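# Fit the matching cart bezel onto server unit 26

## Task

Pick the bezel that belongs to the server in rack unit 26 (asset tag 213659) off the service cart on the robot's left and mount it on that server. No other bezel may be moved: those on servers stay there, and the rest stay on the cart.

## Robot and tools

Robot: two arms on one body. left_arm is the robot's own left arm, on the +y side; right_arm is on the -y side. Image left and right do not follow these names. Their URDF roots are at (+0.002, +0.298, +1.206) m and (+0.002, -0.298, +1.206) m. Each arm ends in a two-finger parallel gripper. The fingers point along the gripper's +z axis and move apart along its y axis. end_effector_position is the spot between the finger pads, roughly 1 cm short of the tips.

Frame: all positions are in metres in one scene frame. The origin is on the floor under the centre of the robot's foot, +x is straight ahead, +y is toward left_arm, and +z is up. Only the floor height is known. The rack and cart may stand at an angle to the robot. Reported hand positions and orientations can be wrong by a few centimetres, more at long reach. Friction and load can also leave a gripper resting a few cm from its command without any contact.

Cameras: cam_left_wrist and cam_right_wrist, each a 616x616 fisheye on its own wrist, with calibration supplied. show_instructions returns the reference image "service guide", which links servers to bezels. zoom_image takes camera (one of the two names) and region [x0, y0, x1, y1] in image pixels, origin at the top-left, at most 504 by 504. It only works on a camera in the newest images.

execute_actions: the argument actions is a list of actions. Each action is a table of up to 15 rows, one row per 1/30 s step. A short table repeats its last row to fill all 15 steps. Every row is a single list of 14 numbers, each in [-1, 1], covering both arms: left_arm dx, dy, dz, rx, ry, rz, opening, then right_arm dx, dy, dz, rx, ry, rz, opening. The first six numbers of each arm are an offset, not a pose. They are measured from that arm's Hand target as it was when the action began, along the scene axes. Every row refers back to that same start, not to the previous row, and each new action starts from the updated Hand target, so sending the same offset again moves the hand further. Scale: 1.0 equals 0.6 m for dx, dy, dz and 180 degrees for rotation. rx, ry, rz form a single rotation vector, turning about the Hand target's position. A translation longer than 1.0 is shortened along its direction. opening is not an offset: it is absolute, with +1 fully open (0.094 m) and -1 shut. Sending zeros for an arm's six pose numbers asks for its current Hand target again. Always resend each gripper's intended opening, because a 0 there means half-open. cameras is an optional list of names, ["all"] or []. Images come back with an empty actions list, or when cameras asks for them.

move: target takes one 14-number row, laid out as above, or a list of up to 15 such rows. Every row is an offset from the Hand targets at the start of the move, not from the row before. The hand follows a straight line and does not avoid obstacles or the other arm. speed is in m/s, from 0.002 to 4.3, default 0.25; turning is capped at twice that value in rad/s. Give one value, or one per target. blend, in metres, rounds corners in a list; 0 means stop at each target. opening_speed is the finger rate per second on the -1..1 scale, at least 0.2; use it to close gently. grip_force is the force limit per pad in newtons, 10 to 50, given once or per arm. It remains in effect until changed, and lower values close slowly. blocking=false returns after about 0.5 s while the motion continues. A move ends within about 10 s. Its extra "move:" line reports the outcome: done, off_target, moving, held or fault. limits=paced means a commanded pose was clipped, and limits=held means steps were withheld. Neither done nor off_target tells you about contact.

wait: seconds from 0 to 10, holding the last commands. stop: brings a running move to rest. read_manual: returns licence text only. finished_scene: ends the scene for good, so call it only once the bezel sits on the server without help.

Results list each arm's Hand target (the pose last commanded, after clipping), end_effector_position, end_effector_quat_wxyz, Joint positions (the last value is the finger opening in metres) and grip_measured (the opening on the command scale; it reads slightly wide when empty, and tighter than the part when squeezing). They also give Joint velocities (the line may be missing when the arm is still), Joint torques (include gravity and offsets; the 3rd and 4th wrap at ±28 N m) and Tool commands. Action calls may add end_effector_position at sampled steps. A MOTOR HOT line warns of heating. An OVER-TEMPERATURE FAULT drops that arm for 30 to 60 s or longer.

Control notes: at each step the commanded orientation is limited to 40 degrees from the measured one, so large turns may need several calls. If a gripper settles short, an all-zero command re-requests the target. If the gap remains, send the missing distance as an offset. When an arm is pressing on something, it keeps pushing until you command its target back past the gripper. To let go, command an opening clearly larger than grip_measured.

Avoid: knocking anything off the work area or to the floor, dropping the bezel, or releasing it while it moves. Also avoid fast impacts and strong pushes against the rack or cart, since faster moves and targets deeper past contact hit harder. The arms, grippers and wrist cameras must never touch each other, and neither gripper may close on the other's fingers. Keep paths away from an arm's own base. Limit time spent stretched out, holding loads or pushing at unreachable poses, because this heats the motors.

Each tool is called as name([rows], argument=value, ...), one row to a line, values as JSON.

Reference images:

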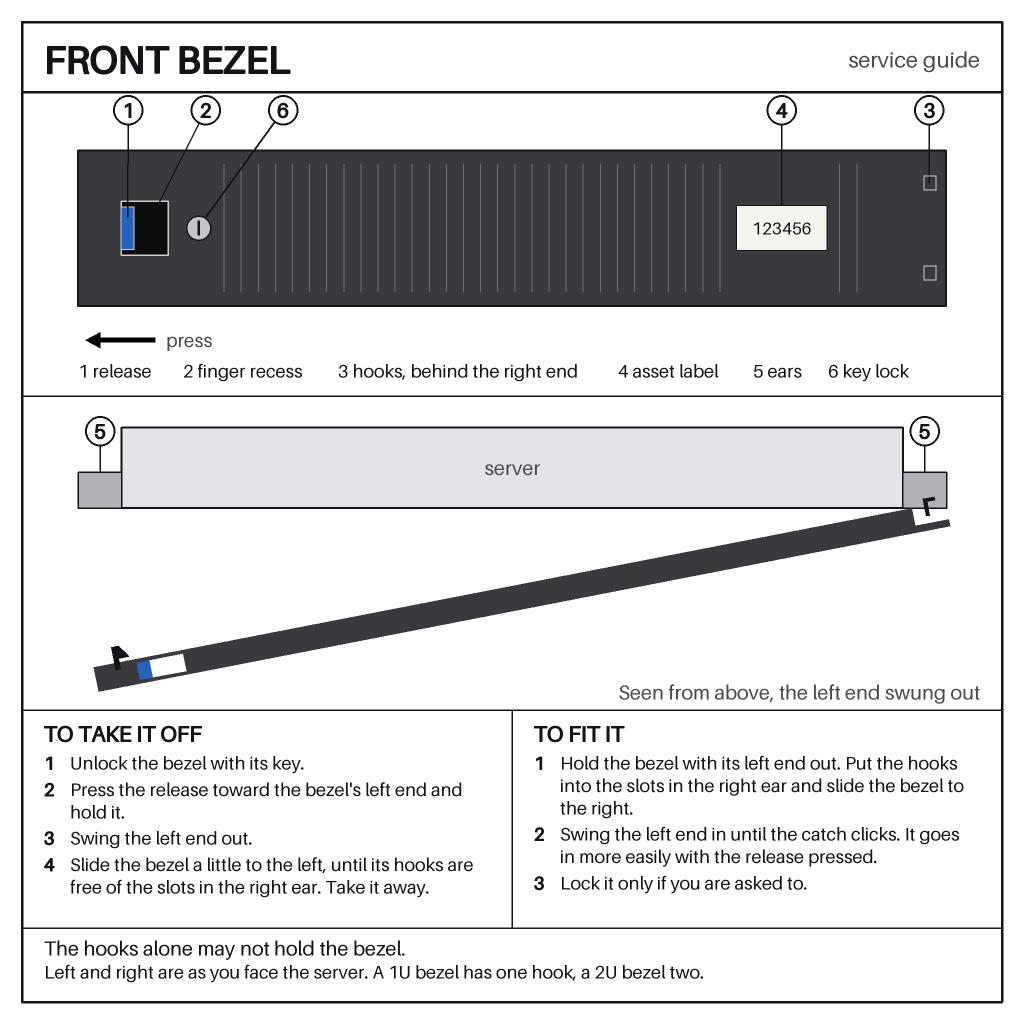

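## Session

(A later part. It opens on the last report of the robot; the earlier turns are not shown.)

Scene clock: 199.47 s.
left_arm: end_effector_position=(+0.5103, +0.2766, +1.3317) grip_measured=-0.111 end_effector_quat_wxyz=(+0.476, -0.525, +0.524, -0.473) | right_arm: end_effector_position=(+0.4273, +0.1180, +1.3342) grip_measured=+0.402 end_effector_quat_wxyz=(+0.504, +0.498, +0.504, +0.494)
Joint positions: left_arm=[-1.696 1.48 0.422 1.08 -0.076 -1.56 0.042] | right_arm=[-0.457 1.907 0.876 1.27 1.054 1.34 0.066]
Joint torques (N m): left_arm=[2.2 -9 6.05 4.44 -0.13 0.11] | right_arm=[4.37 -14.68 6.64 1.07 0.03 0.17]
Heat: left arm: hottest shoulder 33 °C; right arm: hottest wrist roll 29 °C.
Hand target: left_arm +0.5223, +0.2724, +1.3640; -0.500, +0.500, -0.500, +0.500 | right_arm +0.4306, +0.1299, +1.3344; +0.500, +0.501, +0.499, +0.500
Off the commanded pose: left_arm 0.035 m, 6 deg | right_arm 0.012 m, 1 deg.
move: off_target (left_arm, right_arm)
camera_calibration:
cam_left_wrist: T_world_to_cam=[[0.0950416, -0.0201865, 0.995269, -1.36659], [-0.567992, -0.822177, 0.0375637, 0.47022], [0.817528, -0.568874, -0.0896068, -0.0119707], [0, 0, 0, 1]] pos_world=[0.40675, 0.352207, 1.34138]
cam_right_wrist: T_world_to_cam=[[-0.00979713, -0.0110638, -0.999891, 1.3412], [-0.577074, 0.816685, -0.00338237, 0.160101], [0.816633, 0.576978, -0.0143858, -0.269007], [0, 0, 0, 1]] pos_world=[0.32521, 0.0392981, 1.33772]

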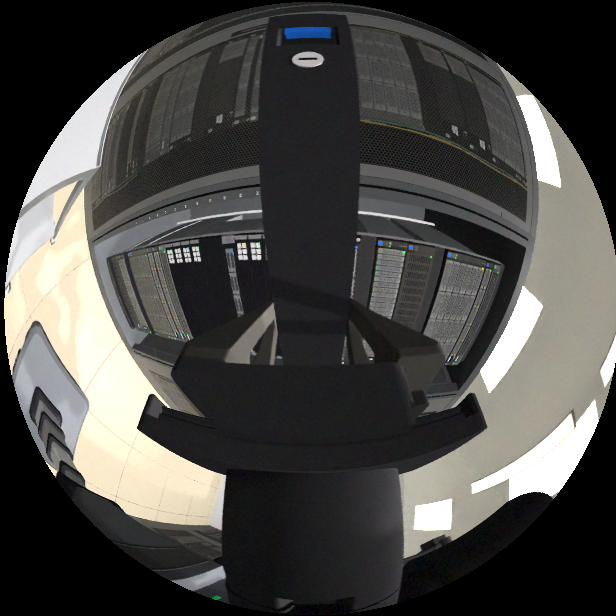

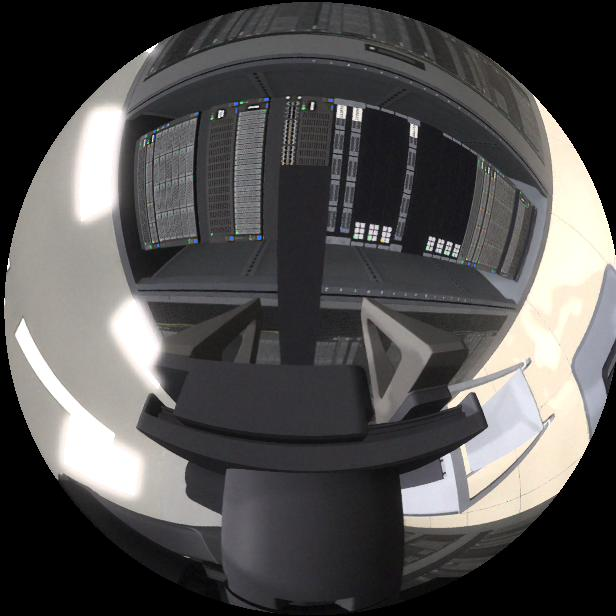

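zoom_image(camera="cam_right_wrist", region=[220, 80, 430, 370])

Scaled by 1.738 from the camera's 616x616 image, which has a finer 880x880 frame.

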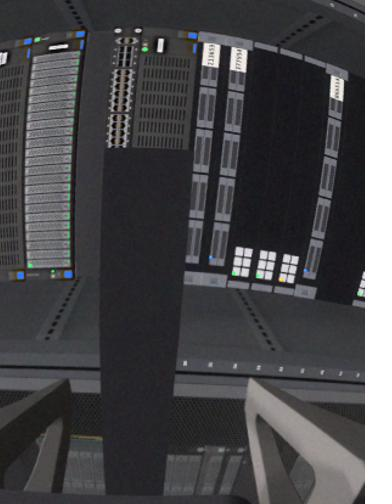

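move(target=[0,0,0,0,0,0,-0.3,0.07,0.028,0.017,0.0078,0.0306,0,0.4], speed=0.1, cameras=["cam_right_wrist"])

zoom_image(camera="cam_right_wrist", region=[220, 80, 430, 370])

Scene clock: 227.00 s.
left_arm: end_effector_position=(+0.5103, +0.2766, +1.3317) grip_measured=-0.111 end_effector_quat_wxyz=(+0.476, -0.525, +0.524, -0.473) | right_arm: end_effector_position=(+0.4611, +0.1396, +1.3205) grip_measured=+0.402 end_effector_quat_wxyz=(+0.473, +0.521, +0.538, +0.464)
Joint positions: left_arm=[-1.696 1.48 0.422 1.08 -0.076 -1.56 0.042] | right_arm=[-0.496 1.891 0.98 0.909 1.017 1.539 0.066]
Joint torques (N m): left_arm=[2.2 -9.05 6.05 4.44 -0.13 0.11] | right_arm=[3.37 -19.08 7.82 1.11 -0.17 0.2]
Heat: left arm: hottest shoulder 31 °C; right arm: hottest wrist roll 28 °C.
Hand target: left_arm +0.5223, +0.2724, +1.3640; -0.500, +0.500, -0.500, +0.500 | right_arm +0.4727, +0.1467, +1.3446; +0.470, +0.530, +0.517, +0.481
Off the commanded pose: left_arm 0.035 m, 6 deg | right_arm 0.028 m, 3 deg.
move: off_target (left_arm, right_arm)
camera_calibration:
cam_right_wrist: T_world_to_cam=[[-0.127644, -0.0219546, -0.991577, 1.37287], [-0.583409, 0.810165, 0.0571634, 0.0856426], [0.802086, 0.585791, -0.116221, -0.169404], [0, 0, 0, 1]] pos_world=[0.36108, 0.0599917, 1.33672]
Images, in order (width x height): cam_right_wrist 616x616.

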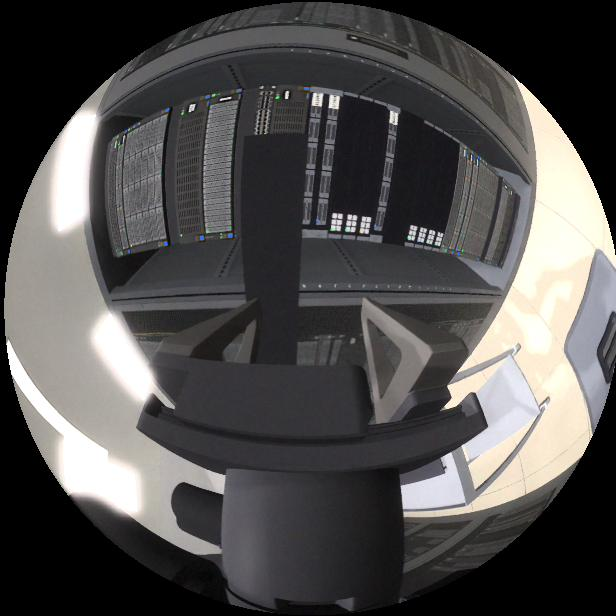

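Scaled by 1.738 from the camera's 616x616 image, which has a finer 880x880 frame.

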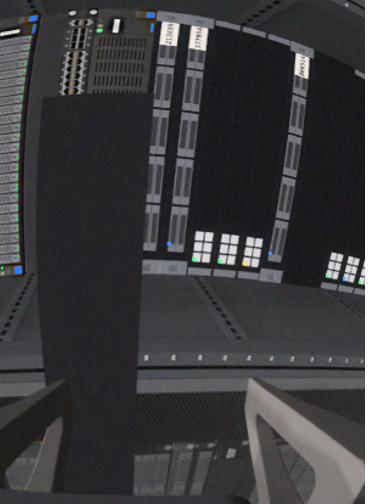

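move(target=[0,0,0,0,0,0,-0.3,0.023,-0.005,0.0425,0.0205,-0.007,0,0.4], speed=0.1, cameras=["cam_right_wrist"])

zoom_image(camera="cam_right_wrist", region=[220, 80, 430, 370])

Scene clock: 245.73 s.
left_arm: end_effector_position=(+0.5103, +0.2766, +1.3317) grip_measured=-0.111 end_effector_quat_wxyz=(+0.476, -0.525, +0.524, -0.473) | right_arm: end_effector_position=(+0.4742, +0.1379, +1.3466) grip_measured=+0.402 end_effector_quat_wxyz=(+0.461, +0.532, +0.517, +0.487)
Joint positions: left_arm=[-1.696 1.48 0.422 1.08 -0.076 -1.56 0.042] | right_arm=[-0.515 1.851 0.996 0.892 0.99 1.573 0.066]
Joint torques (N m): left_arm=[2.2 -9.05 6.05 4.46 -0.13 0.11] | right_arm=[3.19 -18.67 8.32 1.17 -0.21 0.16]
Heat: left arm: hottest shoulder 30 °C; right arm: hottest elbow 29 °C.
Hand target: left_arm +0.5223, +0.2724, +1.3640; -0.500, +0.500, -0.500, +0.500 | right_arm +0.4864, +0.1436, +1.3701; +0.458, +0.540, +0.496, +0.503
Off the commanded pose: left_arm 0.035 m, 6 deg | right_arm 0.027 m, 3 deg.
move: off_target (left_arm, right_arm)
camera_calibration:
cam_right_wrist: T_world_to_cam=[[-0.10672, 0.0450459, -0.993268, 1.38357], [-0.58521, 0.80477, 0.0993738, 0.0380446], [0.803829, 0.591875, -0.0595234, -0.253935], [0, 0, 0, 1]] pos_world=[0.374039, 0.0573569, 1.35536]
Images, in order (width x height): cam_right_wrist 616x616.

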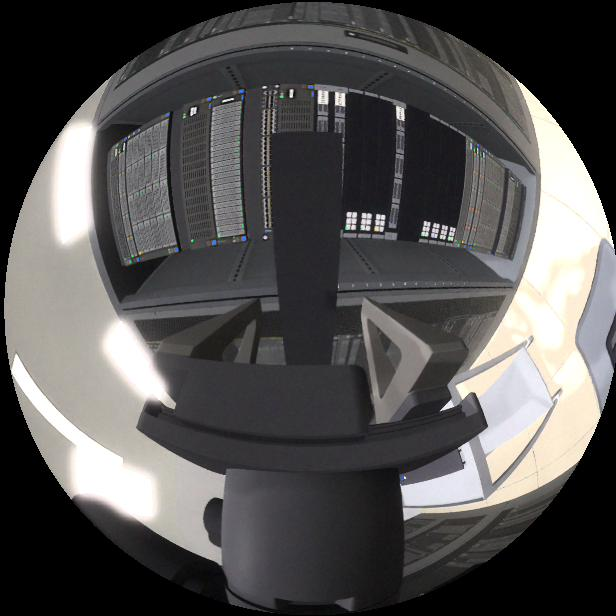

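Scaled by 1.738 from the camera's 616x616 image, which has a finer 880x880 frame.

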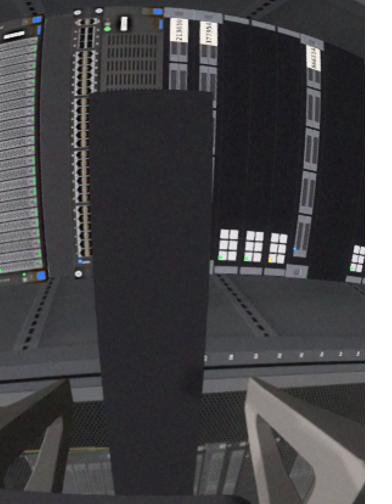

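move(target=[0,0,0,0,0,0,-0.3,0.043,0,0.003,0,0,0,0.35], speed=0.06, cameras=["cam_right_wrist"])

zoom_image(camera="cam_right_wrist", region=[240, 250, 370, 380])

Scene clock: 253.10 s.
left_arm: end_effector_position=(+0.5103, +0.2766, +1.3317) grip_measured=-0.111 end_effector_quat_wxyz=(+0.476, -0.525, +0.524, -0.473) | right_arm: end_effector_position=(+0.5003, +0.1352, +1.3570) grip_measured=+0.352 end_effector_quat_wxyz=(+0.462, +0.536, +0.510, +0.490)
Joint positions: left_arm=[-1.696 1.48 0.422 1.08 -0.076 -1.56 0.042] | right_arm=[-0.556 1.851 1.041 0.857 0.958 1.579 0.064]
Joint torques (N m): left_arm=[2.2 -9 6.06 4.44 -0.13 0.11] | right_arm=[3.31 -17.67 8.73 1.2 -0.2 0.19]
Heat: left arm: hottest shoulder 30 °C; right arm: hottest elbow 30 °C.
Hand target: left_arm +0.5223, +0.2724, +1.3640; -0.500, +0.500, -0.500, +0.500 | right_arm +0.5122, +0.1437, +1.3720; +0.458, +0.540, +0.496, +0.503
Off the commanded pose: left_arm 0.035 m, 6 deg | right_arm 0.021 m, 2 deg.
move: off_target (left_arm, right_arm)
camera_calibration:
cam_right_wrist: T_world_to_cam=[[-0.0997832, 0.0584363, -0.993292, 1.39145], [-0.578011, 0.809158, 0.105669, 0.0417343], [0.809905, 0.584678, -0.0469636, -0.291675], [0, 0, 0, 1]] pos_world=[0.399195, 0.0554553, 1.36401]
Images, in order (width x height): cam_right_wrist 616x616.

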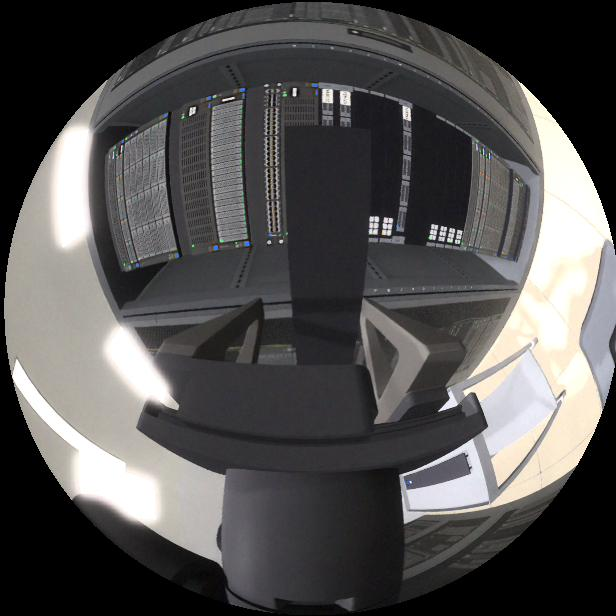

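Scaled by 3.877 from the camera's 616x616 image, which has a finer 880x880 frame.

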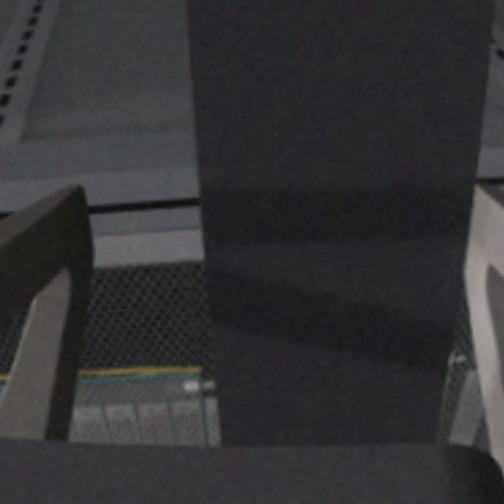

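move(target=[0,0,0,0,0,0,-0.3,0.0,0,-0.017,0,0,0,0.35], speed=0.06, cameras=["cam_right_wrist"])

zoom_image(camera="cam_right_wrist", region=[240, 250, 370, 380])

Scene clock: 258.87 s.
left_arm: end_effector_position=(+0.5103, +0.2766, +1.3317) grip_measured=-0.111 end_effector_quat_wxyz=(+0.476, -0.525, +0.524, -0.473) | right_arm: end_effector_position=(+0.5003, +0.1355, +1.3563) grip_measured=+0.352 end_effector_quat_wxyz=(+0.461, +0.536, +0.510, +0.490)
Joint positions: left_arm=[-1.696 1.48 0.422 1.08 -0.076 -1.56 0.042] | right_arm=[-0.556 1.852 1.041 0.857 0.956 1.58 0.064]
Joint torques (N m): left_arm=[2.26 -9 6.04 4.44 -0.13 0.1] | right_arm=[3.31 -15.97 8.62 2.11 -0.2 0.17]
Heat: left arm: hottest shoulder 30 °C; right arm: hottest elbow 30 °C.
Hand target: left_arm +0.5223, +0.2724, +1.3640; -0.500, +0.500, -0.500, +0.500 | right_arm +0.5122, +0.1437, +1.3617; +0.458, +0.540, +0.496, +0.503
Off the commanded pose: left_arm 0.035 m, 6 deg | right_arm 0.015 m, 2 deg.
move: off_target (left_arm, right_arm)
camera_calibration:
cam_right_wrist: T_world_to_cam=[[-0.100484, 0.058942, -0.993191, 1.39087], [-0.579174, 0.80821, 0.106561, 0.0410127], [0.808988, 0.585938, -0.0470744, -0.291461], [0, 0, 0, 1]] pos_world=[0.399301, 0.0556508, 1.3633]
Images, in order (width x height): cam_right_wrist 616x616.

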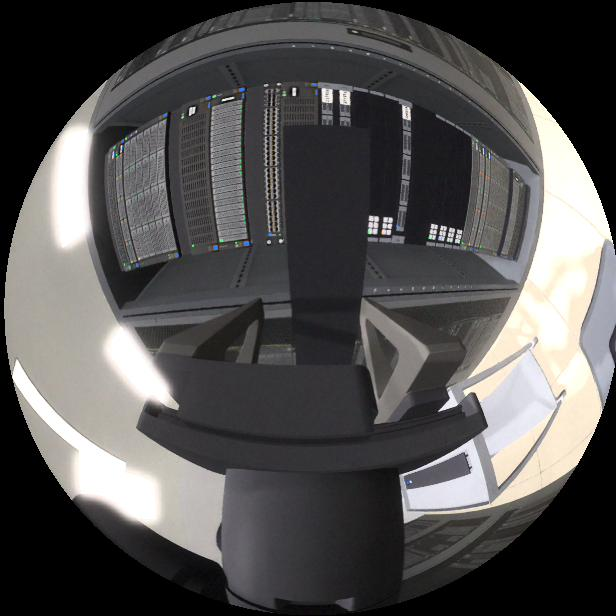

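Scaled by 3.877 from the camera's 616x616 image, which has a finer 880x880 frame.

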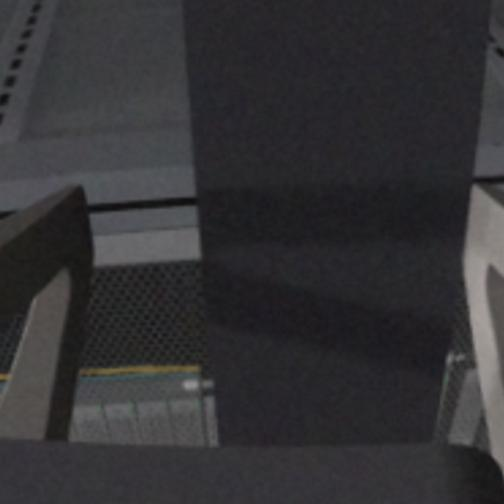

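move(target=[0,0,0,0,0,0,-0.3,0.0,0,-0.015,0,0,0,0.35], speed=0.06, cameras=["cam_right_wrist"])

zoom_image(camera="cam_right_wrist", region=[240, 250, 370, 380])

Scene clock: 262.97 s.
left_arm: end_effector_position=(+0.5103, +0.2766, +1.3317) grip_measured=-0.111 end_effector_quat_wxyz=(+0.476, -0.525, +0.524, -0.473) | right_arm: end_effector_position=(+0.5001, +0.1379, +1.3464) grip_measured=+0.352 end_effector_quat_wxyz=(+0.459, +0.533, +0.515, +0.490)
Joint positions: left_arm=[-1.696 1.48 0.422 1.08 -0.076 -1.56 0.042] | right_arm=[-0.556 1.872 1.041 0.871 0.947 1.58 0.064]
Joint torques (N m): left_arm=[2.2 -9 6.05 4.44 -0.13 0.11] | right_arm=[3.25 -16.09 8.31 2.33 -0.2 0.17]
Heat: left arm: hottest shoulder 30 °C; right arm: hottest elbow 31 °C.
Hand target: left_arm +0.5223, +0.2724, +1.3640; -0.500, +0.500, -0.500, +0.500 | right_arm +0.5122, +0.1437, +1.3527; +0.458, +0.540, +0.496, +0.503
Off the commanded pose: left_arm 0.035 m, 6 deg | right_arm 0.015 m, 3 deg.
move: off_target (left_arm, right_arm)
camera_calibration:
cam_right_wrist: T_world_to_cam=[[-0.104285, 0.0536201, -0.993101, 1.38342], [-0.586067, 0.80344, 0.104923, 0.0463229], [0.803523, 0.592966, -0.052362, -0.284394], [0, 0, 0, 1]] pos_world=[0.399936, 0.0572392, 1.35413]
Images, in order (width x height): cam_right_wrist 616x616.

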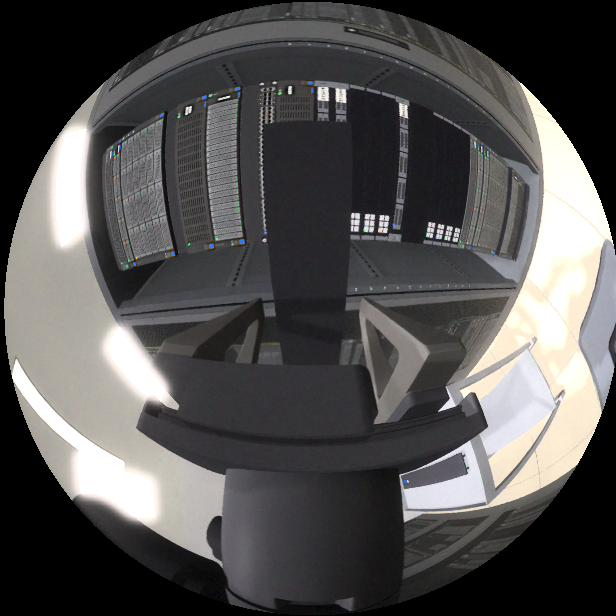

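Scaled by 3.877 from the camera's 616x616 image, which has a finer 880x880 frame.

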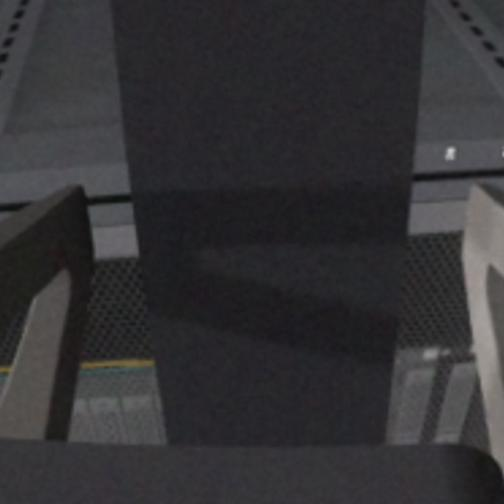

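move(target=[0,0,0,0,0,0,-0.3,0.018,0,-0.002,0,0,0,0.35], speed=0.04, cameras=["cam_right_wrist"])

zoom_image(camera="cam_right_wrist", region=[240, 250, 370, 380])

Scene clock: 267.13 s.
left_arm: end_effector_position=(+0.5103, +0.2766, +1.3317) grip_measured=-0.111 end_effector_quat_wxyz=(+0.476, -0.525, +0.524, -0.473) | right_arm: end_effector_position=(+0.5106, +0.1353, +1.3463) grip_measured=+0.352 end_effector_quat_wxyz=(+0.461, +0.536, +0.510, +0.491)
Joint positions: left_arm=[-1.696 1.48 0.422 1.08 -0.076 -1.56 0.042] | right_arm=[-0.574 1.881 1.057 0.871 0.938 1.582 0.064]
Joint torques (N m): left_arm=[2.2 -9.05 6.08 4.42 -0.13 0.11] | right_arm=[3.31 -16.09 8.65 1.92 -0.21 0.18]
Heat: left arm: hottest shoulder 30 °C; right arm: hottest elbow 31 °C.
Hand target: left_arm +0.5223, +0.2724, +1.3640; -0.500, +0.500, -0.500, +0.500 | right_arm +0.5229, +0.1437, +1.3513; +0.458, +0.540, +0.496, +0.503
Off the commanded pose: left_arm 0.035 m, 6 deg | right_arm 0.016 m, 2 deg.
move: off_target (left_arm, right_arm)
camera_calibration:
cam_right_wrist: T_world_to_cam=[[-0.0997504, 0.0600789, -0.993197, 1.38153], [-0.579479, 0.807923, 0.107071, 0.0477269], [0.80886, 0.586217, -0.0457762, -0.301951], [0, 0, 0, 1]] pos_world=[0.409701, 0.055448, 1.3532]
Images, in order (width x height): cam_right_wrist 616x616.

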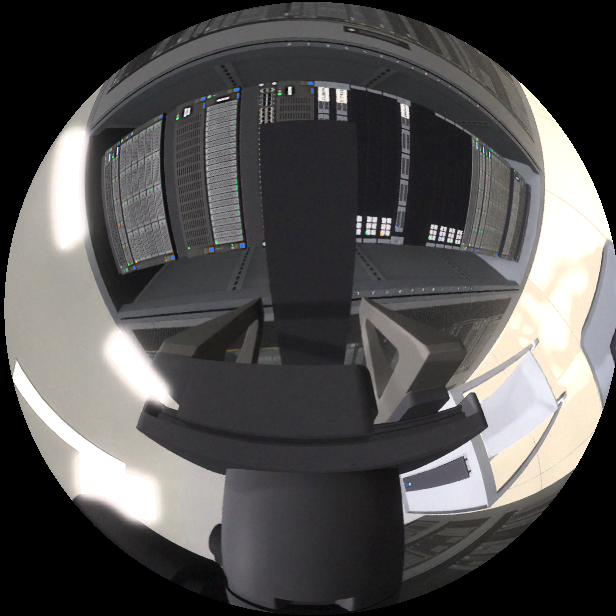

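Scaled by 3.877 from the camera's 616x616 image, which has a finer 880x880 frame.

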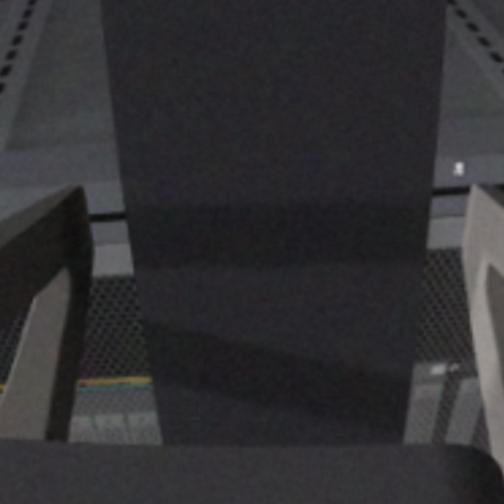

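move(target=[0,0,0,0,0,0,-0.3,0,0,0,0,0,0,-0.16], opening_speed=0.3, cameras=["cam_right_wrist"])

zoom_image(camera="cam_right_wrist", region=[240, 250, 370, 380])

Scene clock: 275.23 s.
left_arm: end_effector_position=(+0.5103, +0.2766, +1.3312) grip_measured=-0.111 end_effector_quat_wxyz=(+0.476, -0.524, +0.525, -0.472) | right_arm: end_effector_position=(+0.5106, +0.1355, +1.3457) grip_measured=-0.100 end_effector_quat_wxyz=(+0.462, +0.535, +0.511, +0.490)
Joint positions: left_arm=[-1.696 1.481 0.422 1.08 -0.076 -1.559 0.042] | right_arm=[-0.574 1.883 1.057 0.871 0.938 1.579 0.042]
Joint torques (N m): left_arm=[2.2 -9.05 6.05 4.42 -0.13 0.11] | right_arm=[3.14 -16.26 8.62 1.98 -0.21 0.17]
Heat: left arm: hottest shoulder 30 °C; right arm: hottest elbow 31 °C.
Hand target: left_arm +0.5223, +0.2724, +1.3639; -0.500, +0.500, -0.500, +0.500 | right_arm +0.5230, +0.1438, +1.3515; +0.458, +0.540, +0.496, +0.503
Off the commanded pose: left_arm 0.035 m, 6 deg | right_arm 0.016 m, 2 deg.
move: off_target (left_arm, right_arm)
camera_calibration:
cam_right_wrist: T_world_to_cam=[[-0.100191, 0.0563996, -0.993368, 1.38186], [-0.579813, 0.808039, 0.104357, 0.0514756], [0.808566, 0.586424, -0.048257, -0.298562], [0, 0, 0, 1]] pos_world=[0.409703, 0.0555536, 1.35291]
Images, in order (width x height): cam_right_wrist 616x616.

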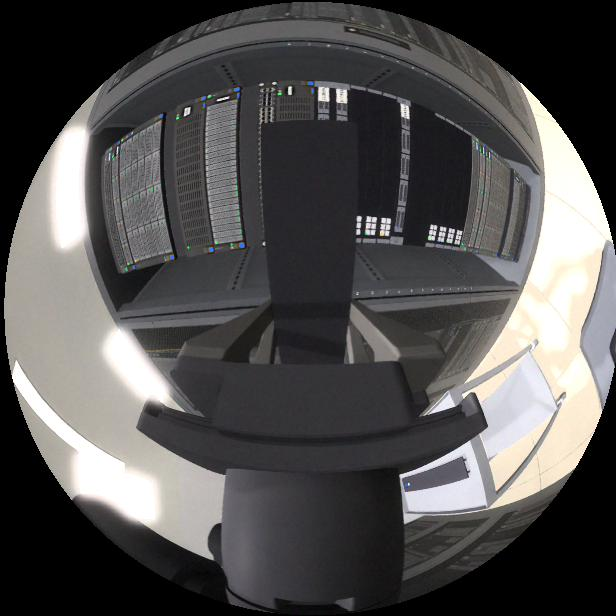

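Scaled by 3.877 from the camera's 616x616 image, which has a finer 880x880 frame.

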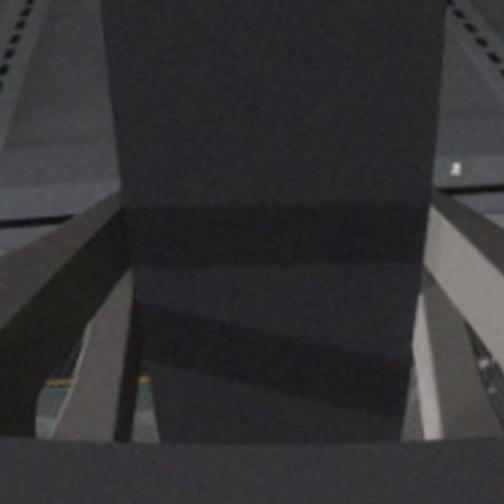

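move(target=[0,0,0,0,0,0,-0.3,0,0,0,0,0,0,-0.35], opening_speed=0.5)

move(target=[0,0,0,0,0,0,0.25,0,0,0,0,0,0,-0.35], opening_speed=0.4, cameras=["all"])

Scene clock: 279.30 s.
left_arm: end_effector_position=(+0.5103, +0.2766, +1.3312) grip_measured=-0.111 end_effector_quat_wxyz=(+0.476, -0.524, +0.525, -0.472) | right_arm: end_effector_position=(+0.5106, +0.1355, +1.3457) grip_measured=-0.100 end_effector_quat_wxyz=(+0.462, +0.535, +0.511, +0.490)
Joint positions: left_arm=[-1.696 1.481 0.422 1.08 -0.076 -1.559 0.042] | right_arm=[-0.574 1.883 1.057 0.871 0.938 1.579 0.042]
Joint torques (N m): left_arm=[2.2 -9.11 6.02 4.42 -0.13 0.11] | right_arm=[3.08 -16.15 8.61 1.92 -0.2 0.16]
Heat: left arm: hottest shoulder 29 °C; right arm: hottest elbow 31 °C.
Hand target: left_arm +0.5223, +0.2724, +1.3639; -0.500, +0.500, -0.500, +0.500 | right_arm +0.5230, +0.1438, +1.3515; +0.458, +0.540, +0.496, +0.503
Off the commanded pose: left_arm 0.035 m, 6 deg | right_arm 0.016 m, 2 deg.
move: off_target (left_arm, right_arm)

Scene clock: 281.30 s.
left_arm: end_effector_position=(+0.5105, +0.2766, +1.3325) grip_measured=+0.249 end_effector_quat_wxyz=(+0.477, -0.523, +0.524, -0.474) | right_arm: end_effector_position=(+0.5104, +0.1358, +1.3417) grip_measured=-0.100 end_effector_quat_wxyz=(+0.463, +0.534, +0.514, +0.487)
Joint positions: left_arm=[-1.696 1.481 0.422 1.086 -0.076 -1.559 0.059] | right_arm=[-0.574 1.889 1.057 0.871 0.938 1.576 0.042]
Joint torques (N m): left_arm=[2.14 -9.11 6.08 4.12 -0.13 0.11] | right_arm=[3.08 -16.85 8.58 1.87 -0.19 0.17]
Heat: left arm: hottest shoulder 29 °C; right arm: hottest elbow 31 °C.
Hand target: left_arm +0.5223, +0.2724, +1.3639; -0.500, +0.500, -0.500, +0.500 | right_arm +0.5230, +0.1438, +1.3516; +0.458, +0.540, +0.496, +0.503
Off the commanded pose: left_arm 0.034 m, 5 deg | right_arm 0.018 m, 3 deg.
move: off_target (left_arm, right_arm)
camera_calibration:
cam_left_wrist: T_world_to_cam=[[0.0904998, -0.0213439, 0.995668, -1.36526], [-0.568238, -0.822161, 0.0340247, 0.475164], [0.817873, -0.568855, -0.0865338, -0.0163711], [0, 0, 0, 1]] pos_world=[0.406951, 0.352208, 1.34176]
cam_right_wrist: T_world_to_cam=[[-0.104058, 0.0480814, -0.993408, 1.38109], [-0.58014, 0.808368, 0.0998943, 0.0576099], [0.807842, 0.586711, -0.0562234, -0.287776], [0, 0, 0, 1]] pos_world=[0.409613, 0.0558668, 1.35005]

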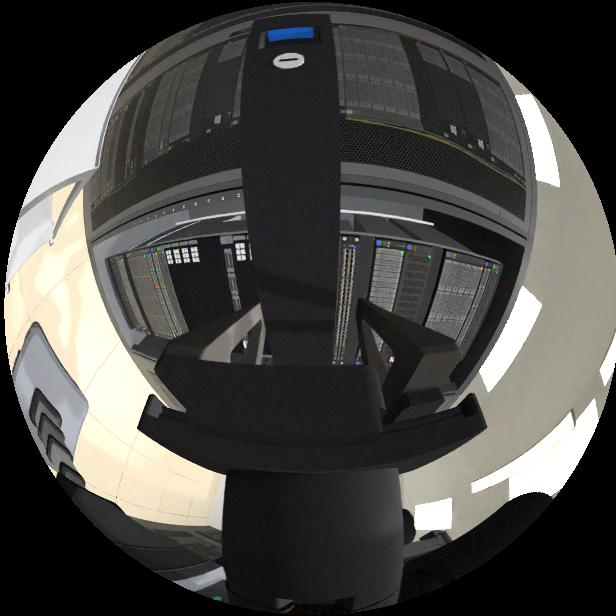

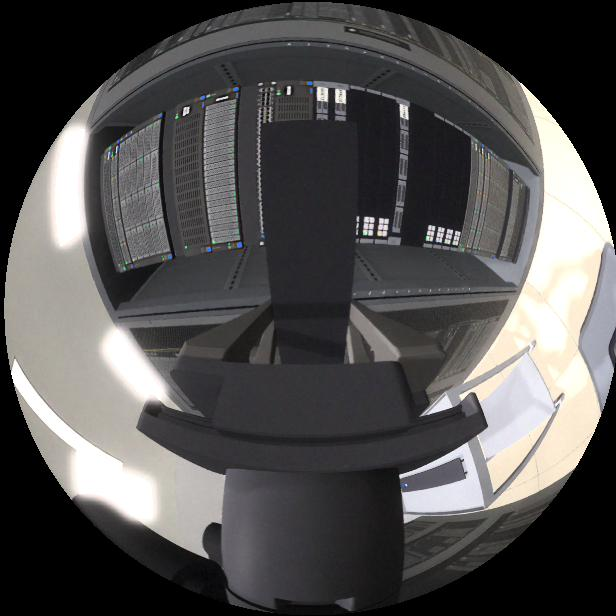

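zoom_image(camera="cam_left_wrist", region=[240, 250, 370, 380])

Scaled by 3.877 from the camera's 616x616 image, which has a finer 880x880 frame.

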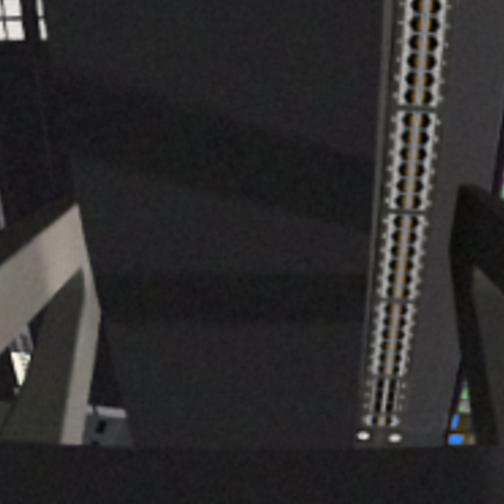

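move([
  [0,0,0,0,0,0,0.6,0,0,0,0,0,0,-0.35],
  [-0.2,0,0.01,0,0,0,0.6,0,0,0,0,0,0,-0.35],
], opening_speed=0.5, speed=0.1, cameras=["all"])

Scene clock: 289.80 s.
left_arm: end_effector_position=(+0.4026, +0.2758, +1.3648) grip_measured=+0.598 end_effector_quat_wxyz=(-0.496, +0.506, -0.500, +0.497) | right_arm: end_effector_position=(+0.5103, +0.1363, +1.3224) grip_measured=-0.100 end_effector_quat_wxyz=(+0.472, +0.522, +0.536, +0.467)
Joint positions: left_arm=[-1.741 1.165 0.141 1.133 -0.121 -1.559 0.075] | right_arm=[-0.577 1.918 1.057 0.865 0.935 1.542 0.042]
Joint torques (N m): left_arm=[2.08 -4.72 4.41 1.7 -0.17 0.16] | right_arm=[3.43 -19.84 8.28 2.32 -0.09 0.51]
Heat: left arm: hottest shoulder 29 °C; right arm: hottest elbow 32 °C.
Hand target: left_arm +0.4023, +0.2725, +1.3700; +0.500, -0.500, +0.500, -0.500 | right_arm +0.5230, +0.1438, +1.3516; +0.458, +0.540, +0.496, +0.503
Off the commanded pose: left_arm 0.006 m, 1 deg | right_arm 0.033 m, 7 deg.
move: off_target (right_arm)
camera_calibration:
cam_left_wrist: T_world_to_cam=[[0.00788208, -0.0104916, 0.999914, -1.36324], [-0.567744, -0.823195, -0.00416195, 0.464249], [0.823168, -0.567662, -0.012445, -0.0293701], [0, 0, 0, 1]] pos_world=[0.298496, 0.351193, 1.36469]
cam_right_wrist: T_world_to_cam=[[-0.124521, -0.0143892, -0.992113, 1.37905], [-0.584383, 0.809135, 0.061611, 0.111787], [0.801867, 0.587446, -0.109163, -0.216157], [0, 0, 0, 1]] pos_world=[0.410376, 0.0563733, 1.33769]

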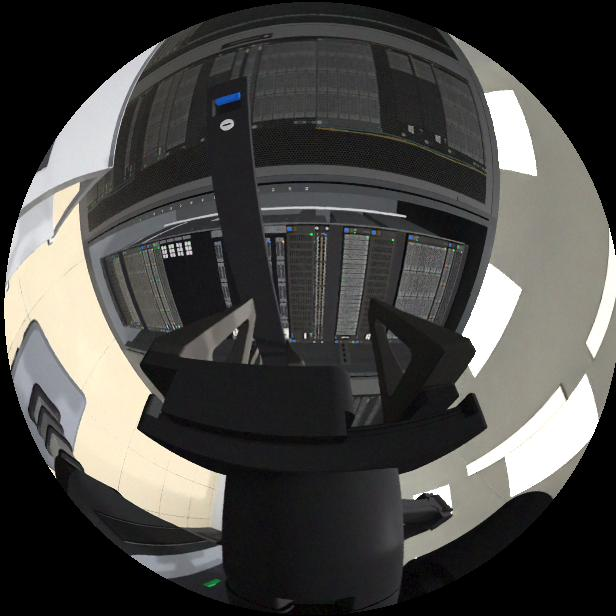

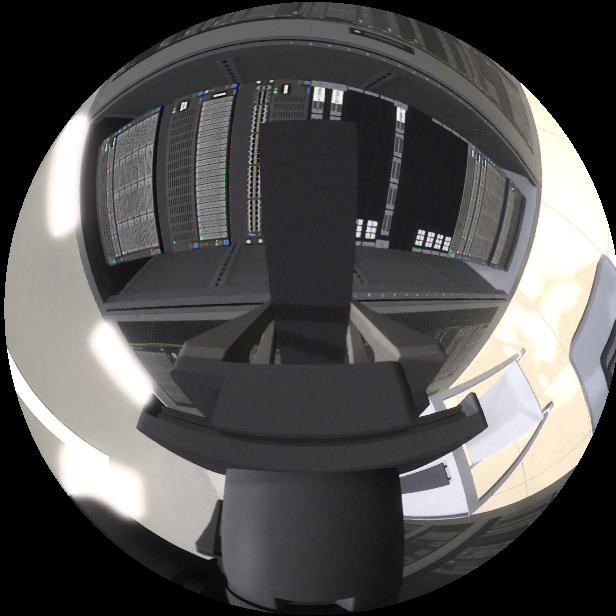

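zoom_image(camera="cam_right_wrist", region=[250, 60, 380, 190])

zoom_image(camera="cam_left_wrist", region=[180, 180, 400, 400])

Scaled by 3.877 from the camera's 616x616 image, which has a finer 880x880 frame.

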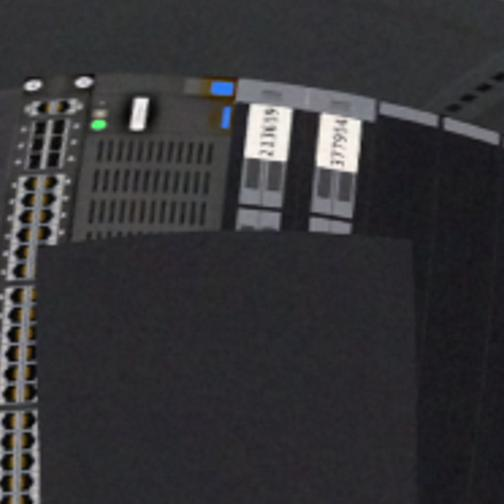

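Scaled by 2.291 from the camera's 616x616 image, which has a finer 880x880 frame.

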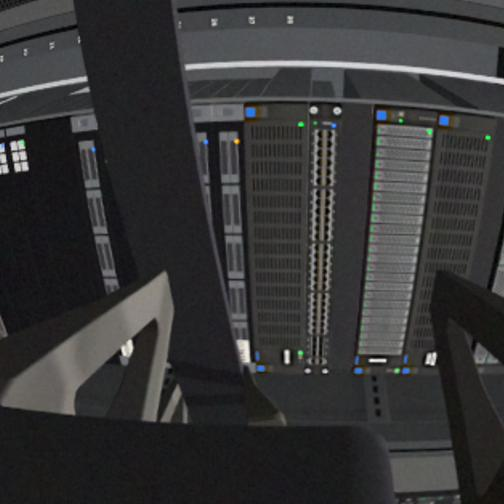

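move(target=[0,0,0,0,0,0,0.6,0.45,-0.41,-0.054,0.0055,-0.038,0.0667,-0.35], speed=0.15, cameras=["all"])

zoom_image(camera="cam_right_wrist", region=[220, 40, 400, 220])

Scene clock: 323.73 s.
left_arm: end_effector_position=(+0.4026, +0.2758, +1.3648) grip_measured=+0.598 end_effector_quat_wxyz=(-0.496, +0.506, -0.500, +0.497) | right_arm: end_effector_position=(+0.7706, -0.1125, +1.2795) grip_measured=-0.100 end_effector_quat_wxyz=(+0.434, +0.457, +0.559, +0.539)
Joint positions: left_arm=[-1.741 1.165 0.141 1.133 -0.121 -1.559 0.075] | right_arm=[-1.264 2.091 1.272 0.895 0.046 1.544 0.042]
Joint torques (N m): left_arm=[1.96 -4.72 4.41 1.69 -0.18 0.16] | right_arm=[3.31 -22.65 10.37 2.3 -0.3 0.89]
Heat: left arm: hottest shoulder 28 °C; right arm: hottest elbow 32 °C.
Hand target: left_arm +0.4023, +0.2725, +1.3700; +0.500, -0.500, +0.500, -0.500 | right_arm +0.7930, -0.1021, +1.3190; +0.427, +0.458, +0.517, +0.584
Off the commanded pose: left_arm 0.006 m, 1 deg | right_arm 0.047 m, 7 deg.
move: off_target (right_arm)
camera_calibration:
cam_left_wrist: T_world_to_cam=[[0.00788208, -0.0104916, 0.999914, -1.36324], [-0.567744, -0.823195, -0.00416195, 0.464249], [0.823168, -0.567662, -0.012445, -0.0293701], [0, 0, 0, 1]] pos_world=[0.298496, 0.351193, 1.36469]
cam_right_wrist: T_world_to_cam=[[-0.0490651, 0.00262991, -0.998792, 1.31767], [-0.735082, 0.676918, 0.0378929, 0.59941], [0.6762, 0.736053, -0.0312799, -0.269483], [0, 0, 0, 1]] pos_world=[0.687492, -0.210863, 1.28493]

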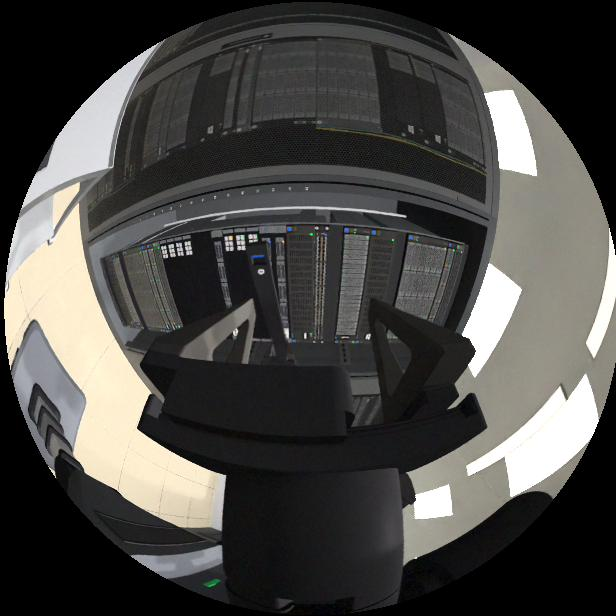

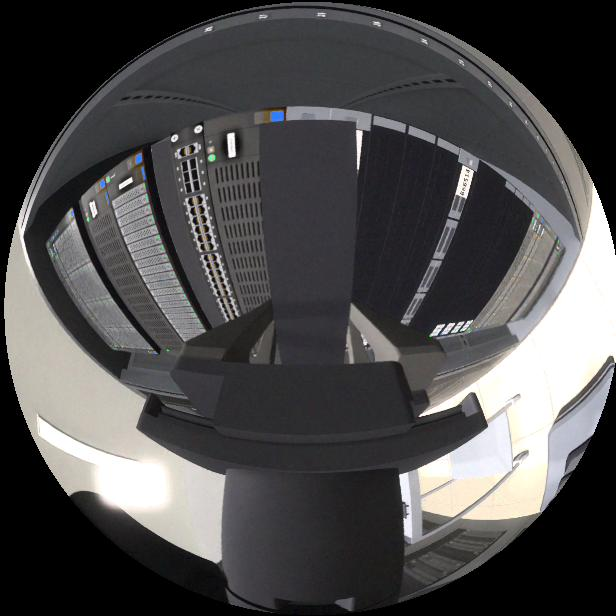

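Scaled by 2.800 from the camera's 616x616 image, which has a finer 880x880 frame.

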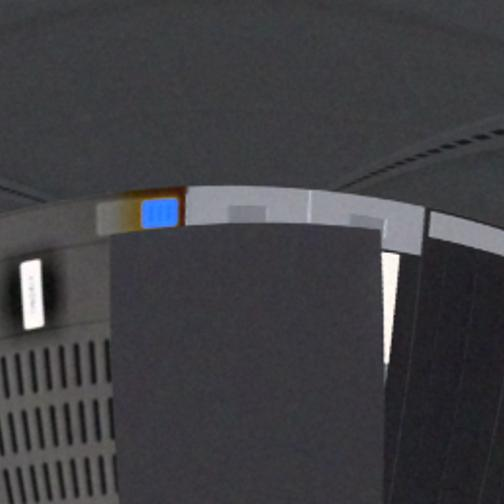

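move(target=[0,0,0,0,0,0,0.6,0.1,-0.056,-0.006,0.0028,-0.013,0,-0.35], speed=0.08, cameras=["cam_right_wrist"])

zoom_image(camera="cam_right_wrist", region=[220, 40, 400, 220])

Scene clock: 355.27 s.
left_arm: end_effector_position=(+0.4026, +0.2758, +1.3648) grip_measured=+0.598 end_effector_quat_wxyz=(-0.496, +0.506, -0.500, +0.497) | right_arm: end_effector_position=(+0.8289, -0.1381, +1.2731) grip_measured=-0.100 end_effector_quat_wxyz=(+0.439, +0.448, +0.548, +0.554)
Joint positions: left_arm=[-1.741 1.165 0.141 1.133 -0.121 -1.559 0.075] | right_arm=[-1.327 2.205 1.462 0.859 -0.026 1.556 0.042]
Joint torques (N m): left_arm=[2.02 -4.66 4.41 1.69 -0.18 0.16] | right_arm=[2.43 -24.82 11.12 2.26 -0.3 0.89]
Heat: left arm: hottest waist 27 °C; right arm: hottest elbow 35 °C.
Hand target: left_arm +0.4023, +0.2725, +1.3700; +0.500, -0.500, +0.500, -0.500 | right_arm +0.8530, -0.1359, +1.3155; +0.435, +0.448, +0.506, +0.595
Off the commanded pose: left_arm 0.006 m, 1 deg | right_arm 0.049 m, 7 deg.
move: off_target (right_arm)
camera_calibration:
cam_right_wrist: T_world_to_cam=[[-0.0109403, 0.0175122, -0.999787, 1.28587], [-0.74159, 0.67056, 0.0198604, 0.687322], [0.670765, 0.741649, 0.00565073, -0.331971], [0, 0, 0, 1]] pos_world=[0.746453, -0.237203, 1.27382]
Images, in order (width x height): cam_right_wrist 616x616.

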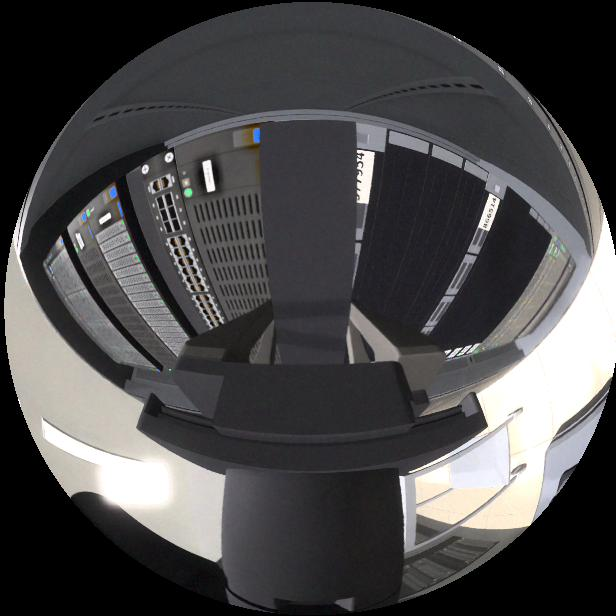

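Scaled by 2.800 from the camera's 616x616 image, which has a finer 880x880 frame.

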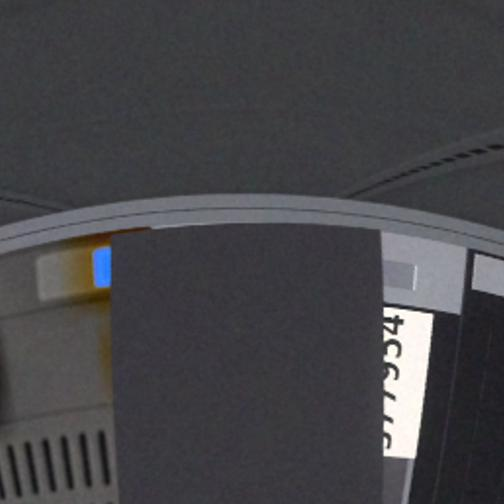

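move(target=[0,0,0,0,0,0,0.6,0.055,-0.013,0.007,0,0,0,-0.35], speed=0.06, cameras=["cam_right_wrist"])

zoom_image(camera="cam_right_wrist", region=[240, 60, 400, 220])

Scene clock: 367.93 s.
left_arm: end_effector_position=(+0.4026, +0.2758, +1.3648) grip_measured=+0.598 end_effector_quat_wxyz=(-0.496, +0.506, -0.500, +0.497) | right_arm: end_effector_position=(+0.8610, -0.1447, +1.2722) grip_measured=-0.100 end_effector_quat_wxyz=(+0.437, +0.450, +0.549, +0.552)
Joint positions: left_arm=[-1.741 1.165 0.141 1.133 -0.121 -1.559 0.075] | right_arm=[-1.346 2.257 1.581 0.785 -0.044 1.561 0.042]
Joint torques (N m): left_arm=[1.96 -4.72 4.42 1.69 -0.18 0.16] | right_arm=[2.49 -26.4 11.71 2.32 -0.31 0.9]
Heat: left arm: hottest waist 27 °C; right arm: hottest elbow 36 °C.
Hand target: left_arm +0.4023, +0.2725, +1.3700; +0.500, -0.500, +0.500, -0.500 | right_arm +0.8859, -0.1435, +1.3196; +0.435, +0.448, +0.506, +0.595
Off the commanded pose: left_arm 0.006 m, 1 deg | right_arm 0.054 m, 7 deg.
move: off_target (right_arm)
camera_calibration:
cam_right_wrist: T_world_to_cam=[[-0.0179606, 0.018803, -0.999662, 1.29146], [-0.741678, 0.670254, 0.0259326, 0.707837], [0.670515, 0.741893, 0.00190764, -0.343591], [0, 0, 0, 1]] pos_world=[0.778566, -0.243806, 1.27333]
Images, in order (width x height): cam_right_wrist 616x616.

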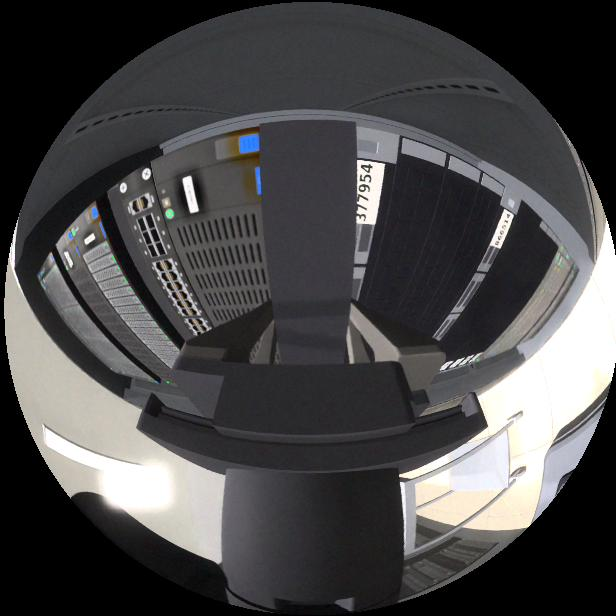

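Scaled by 3.150 from the camera's 616x616 image, which has a finer 880x880 frame.

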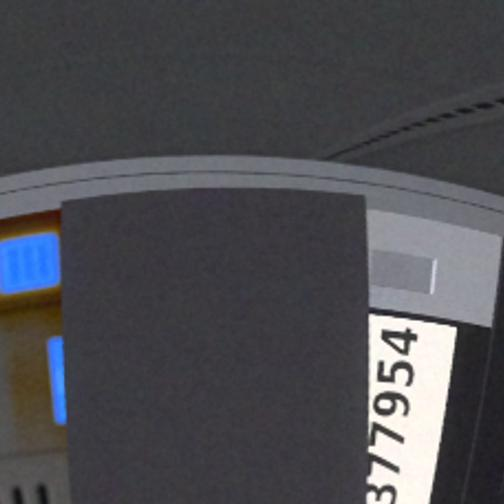

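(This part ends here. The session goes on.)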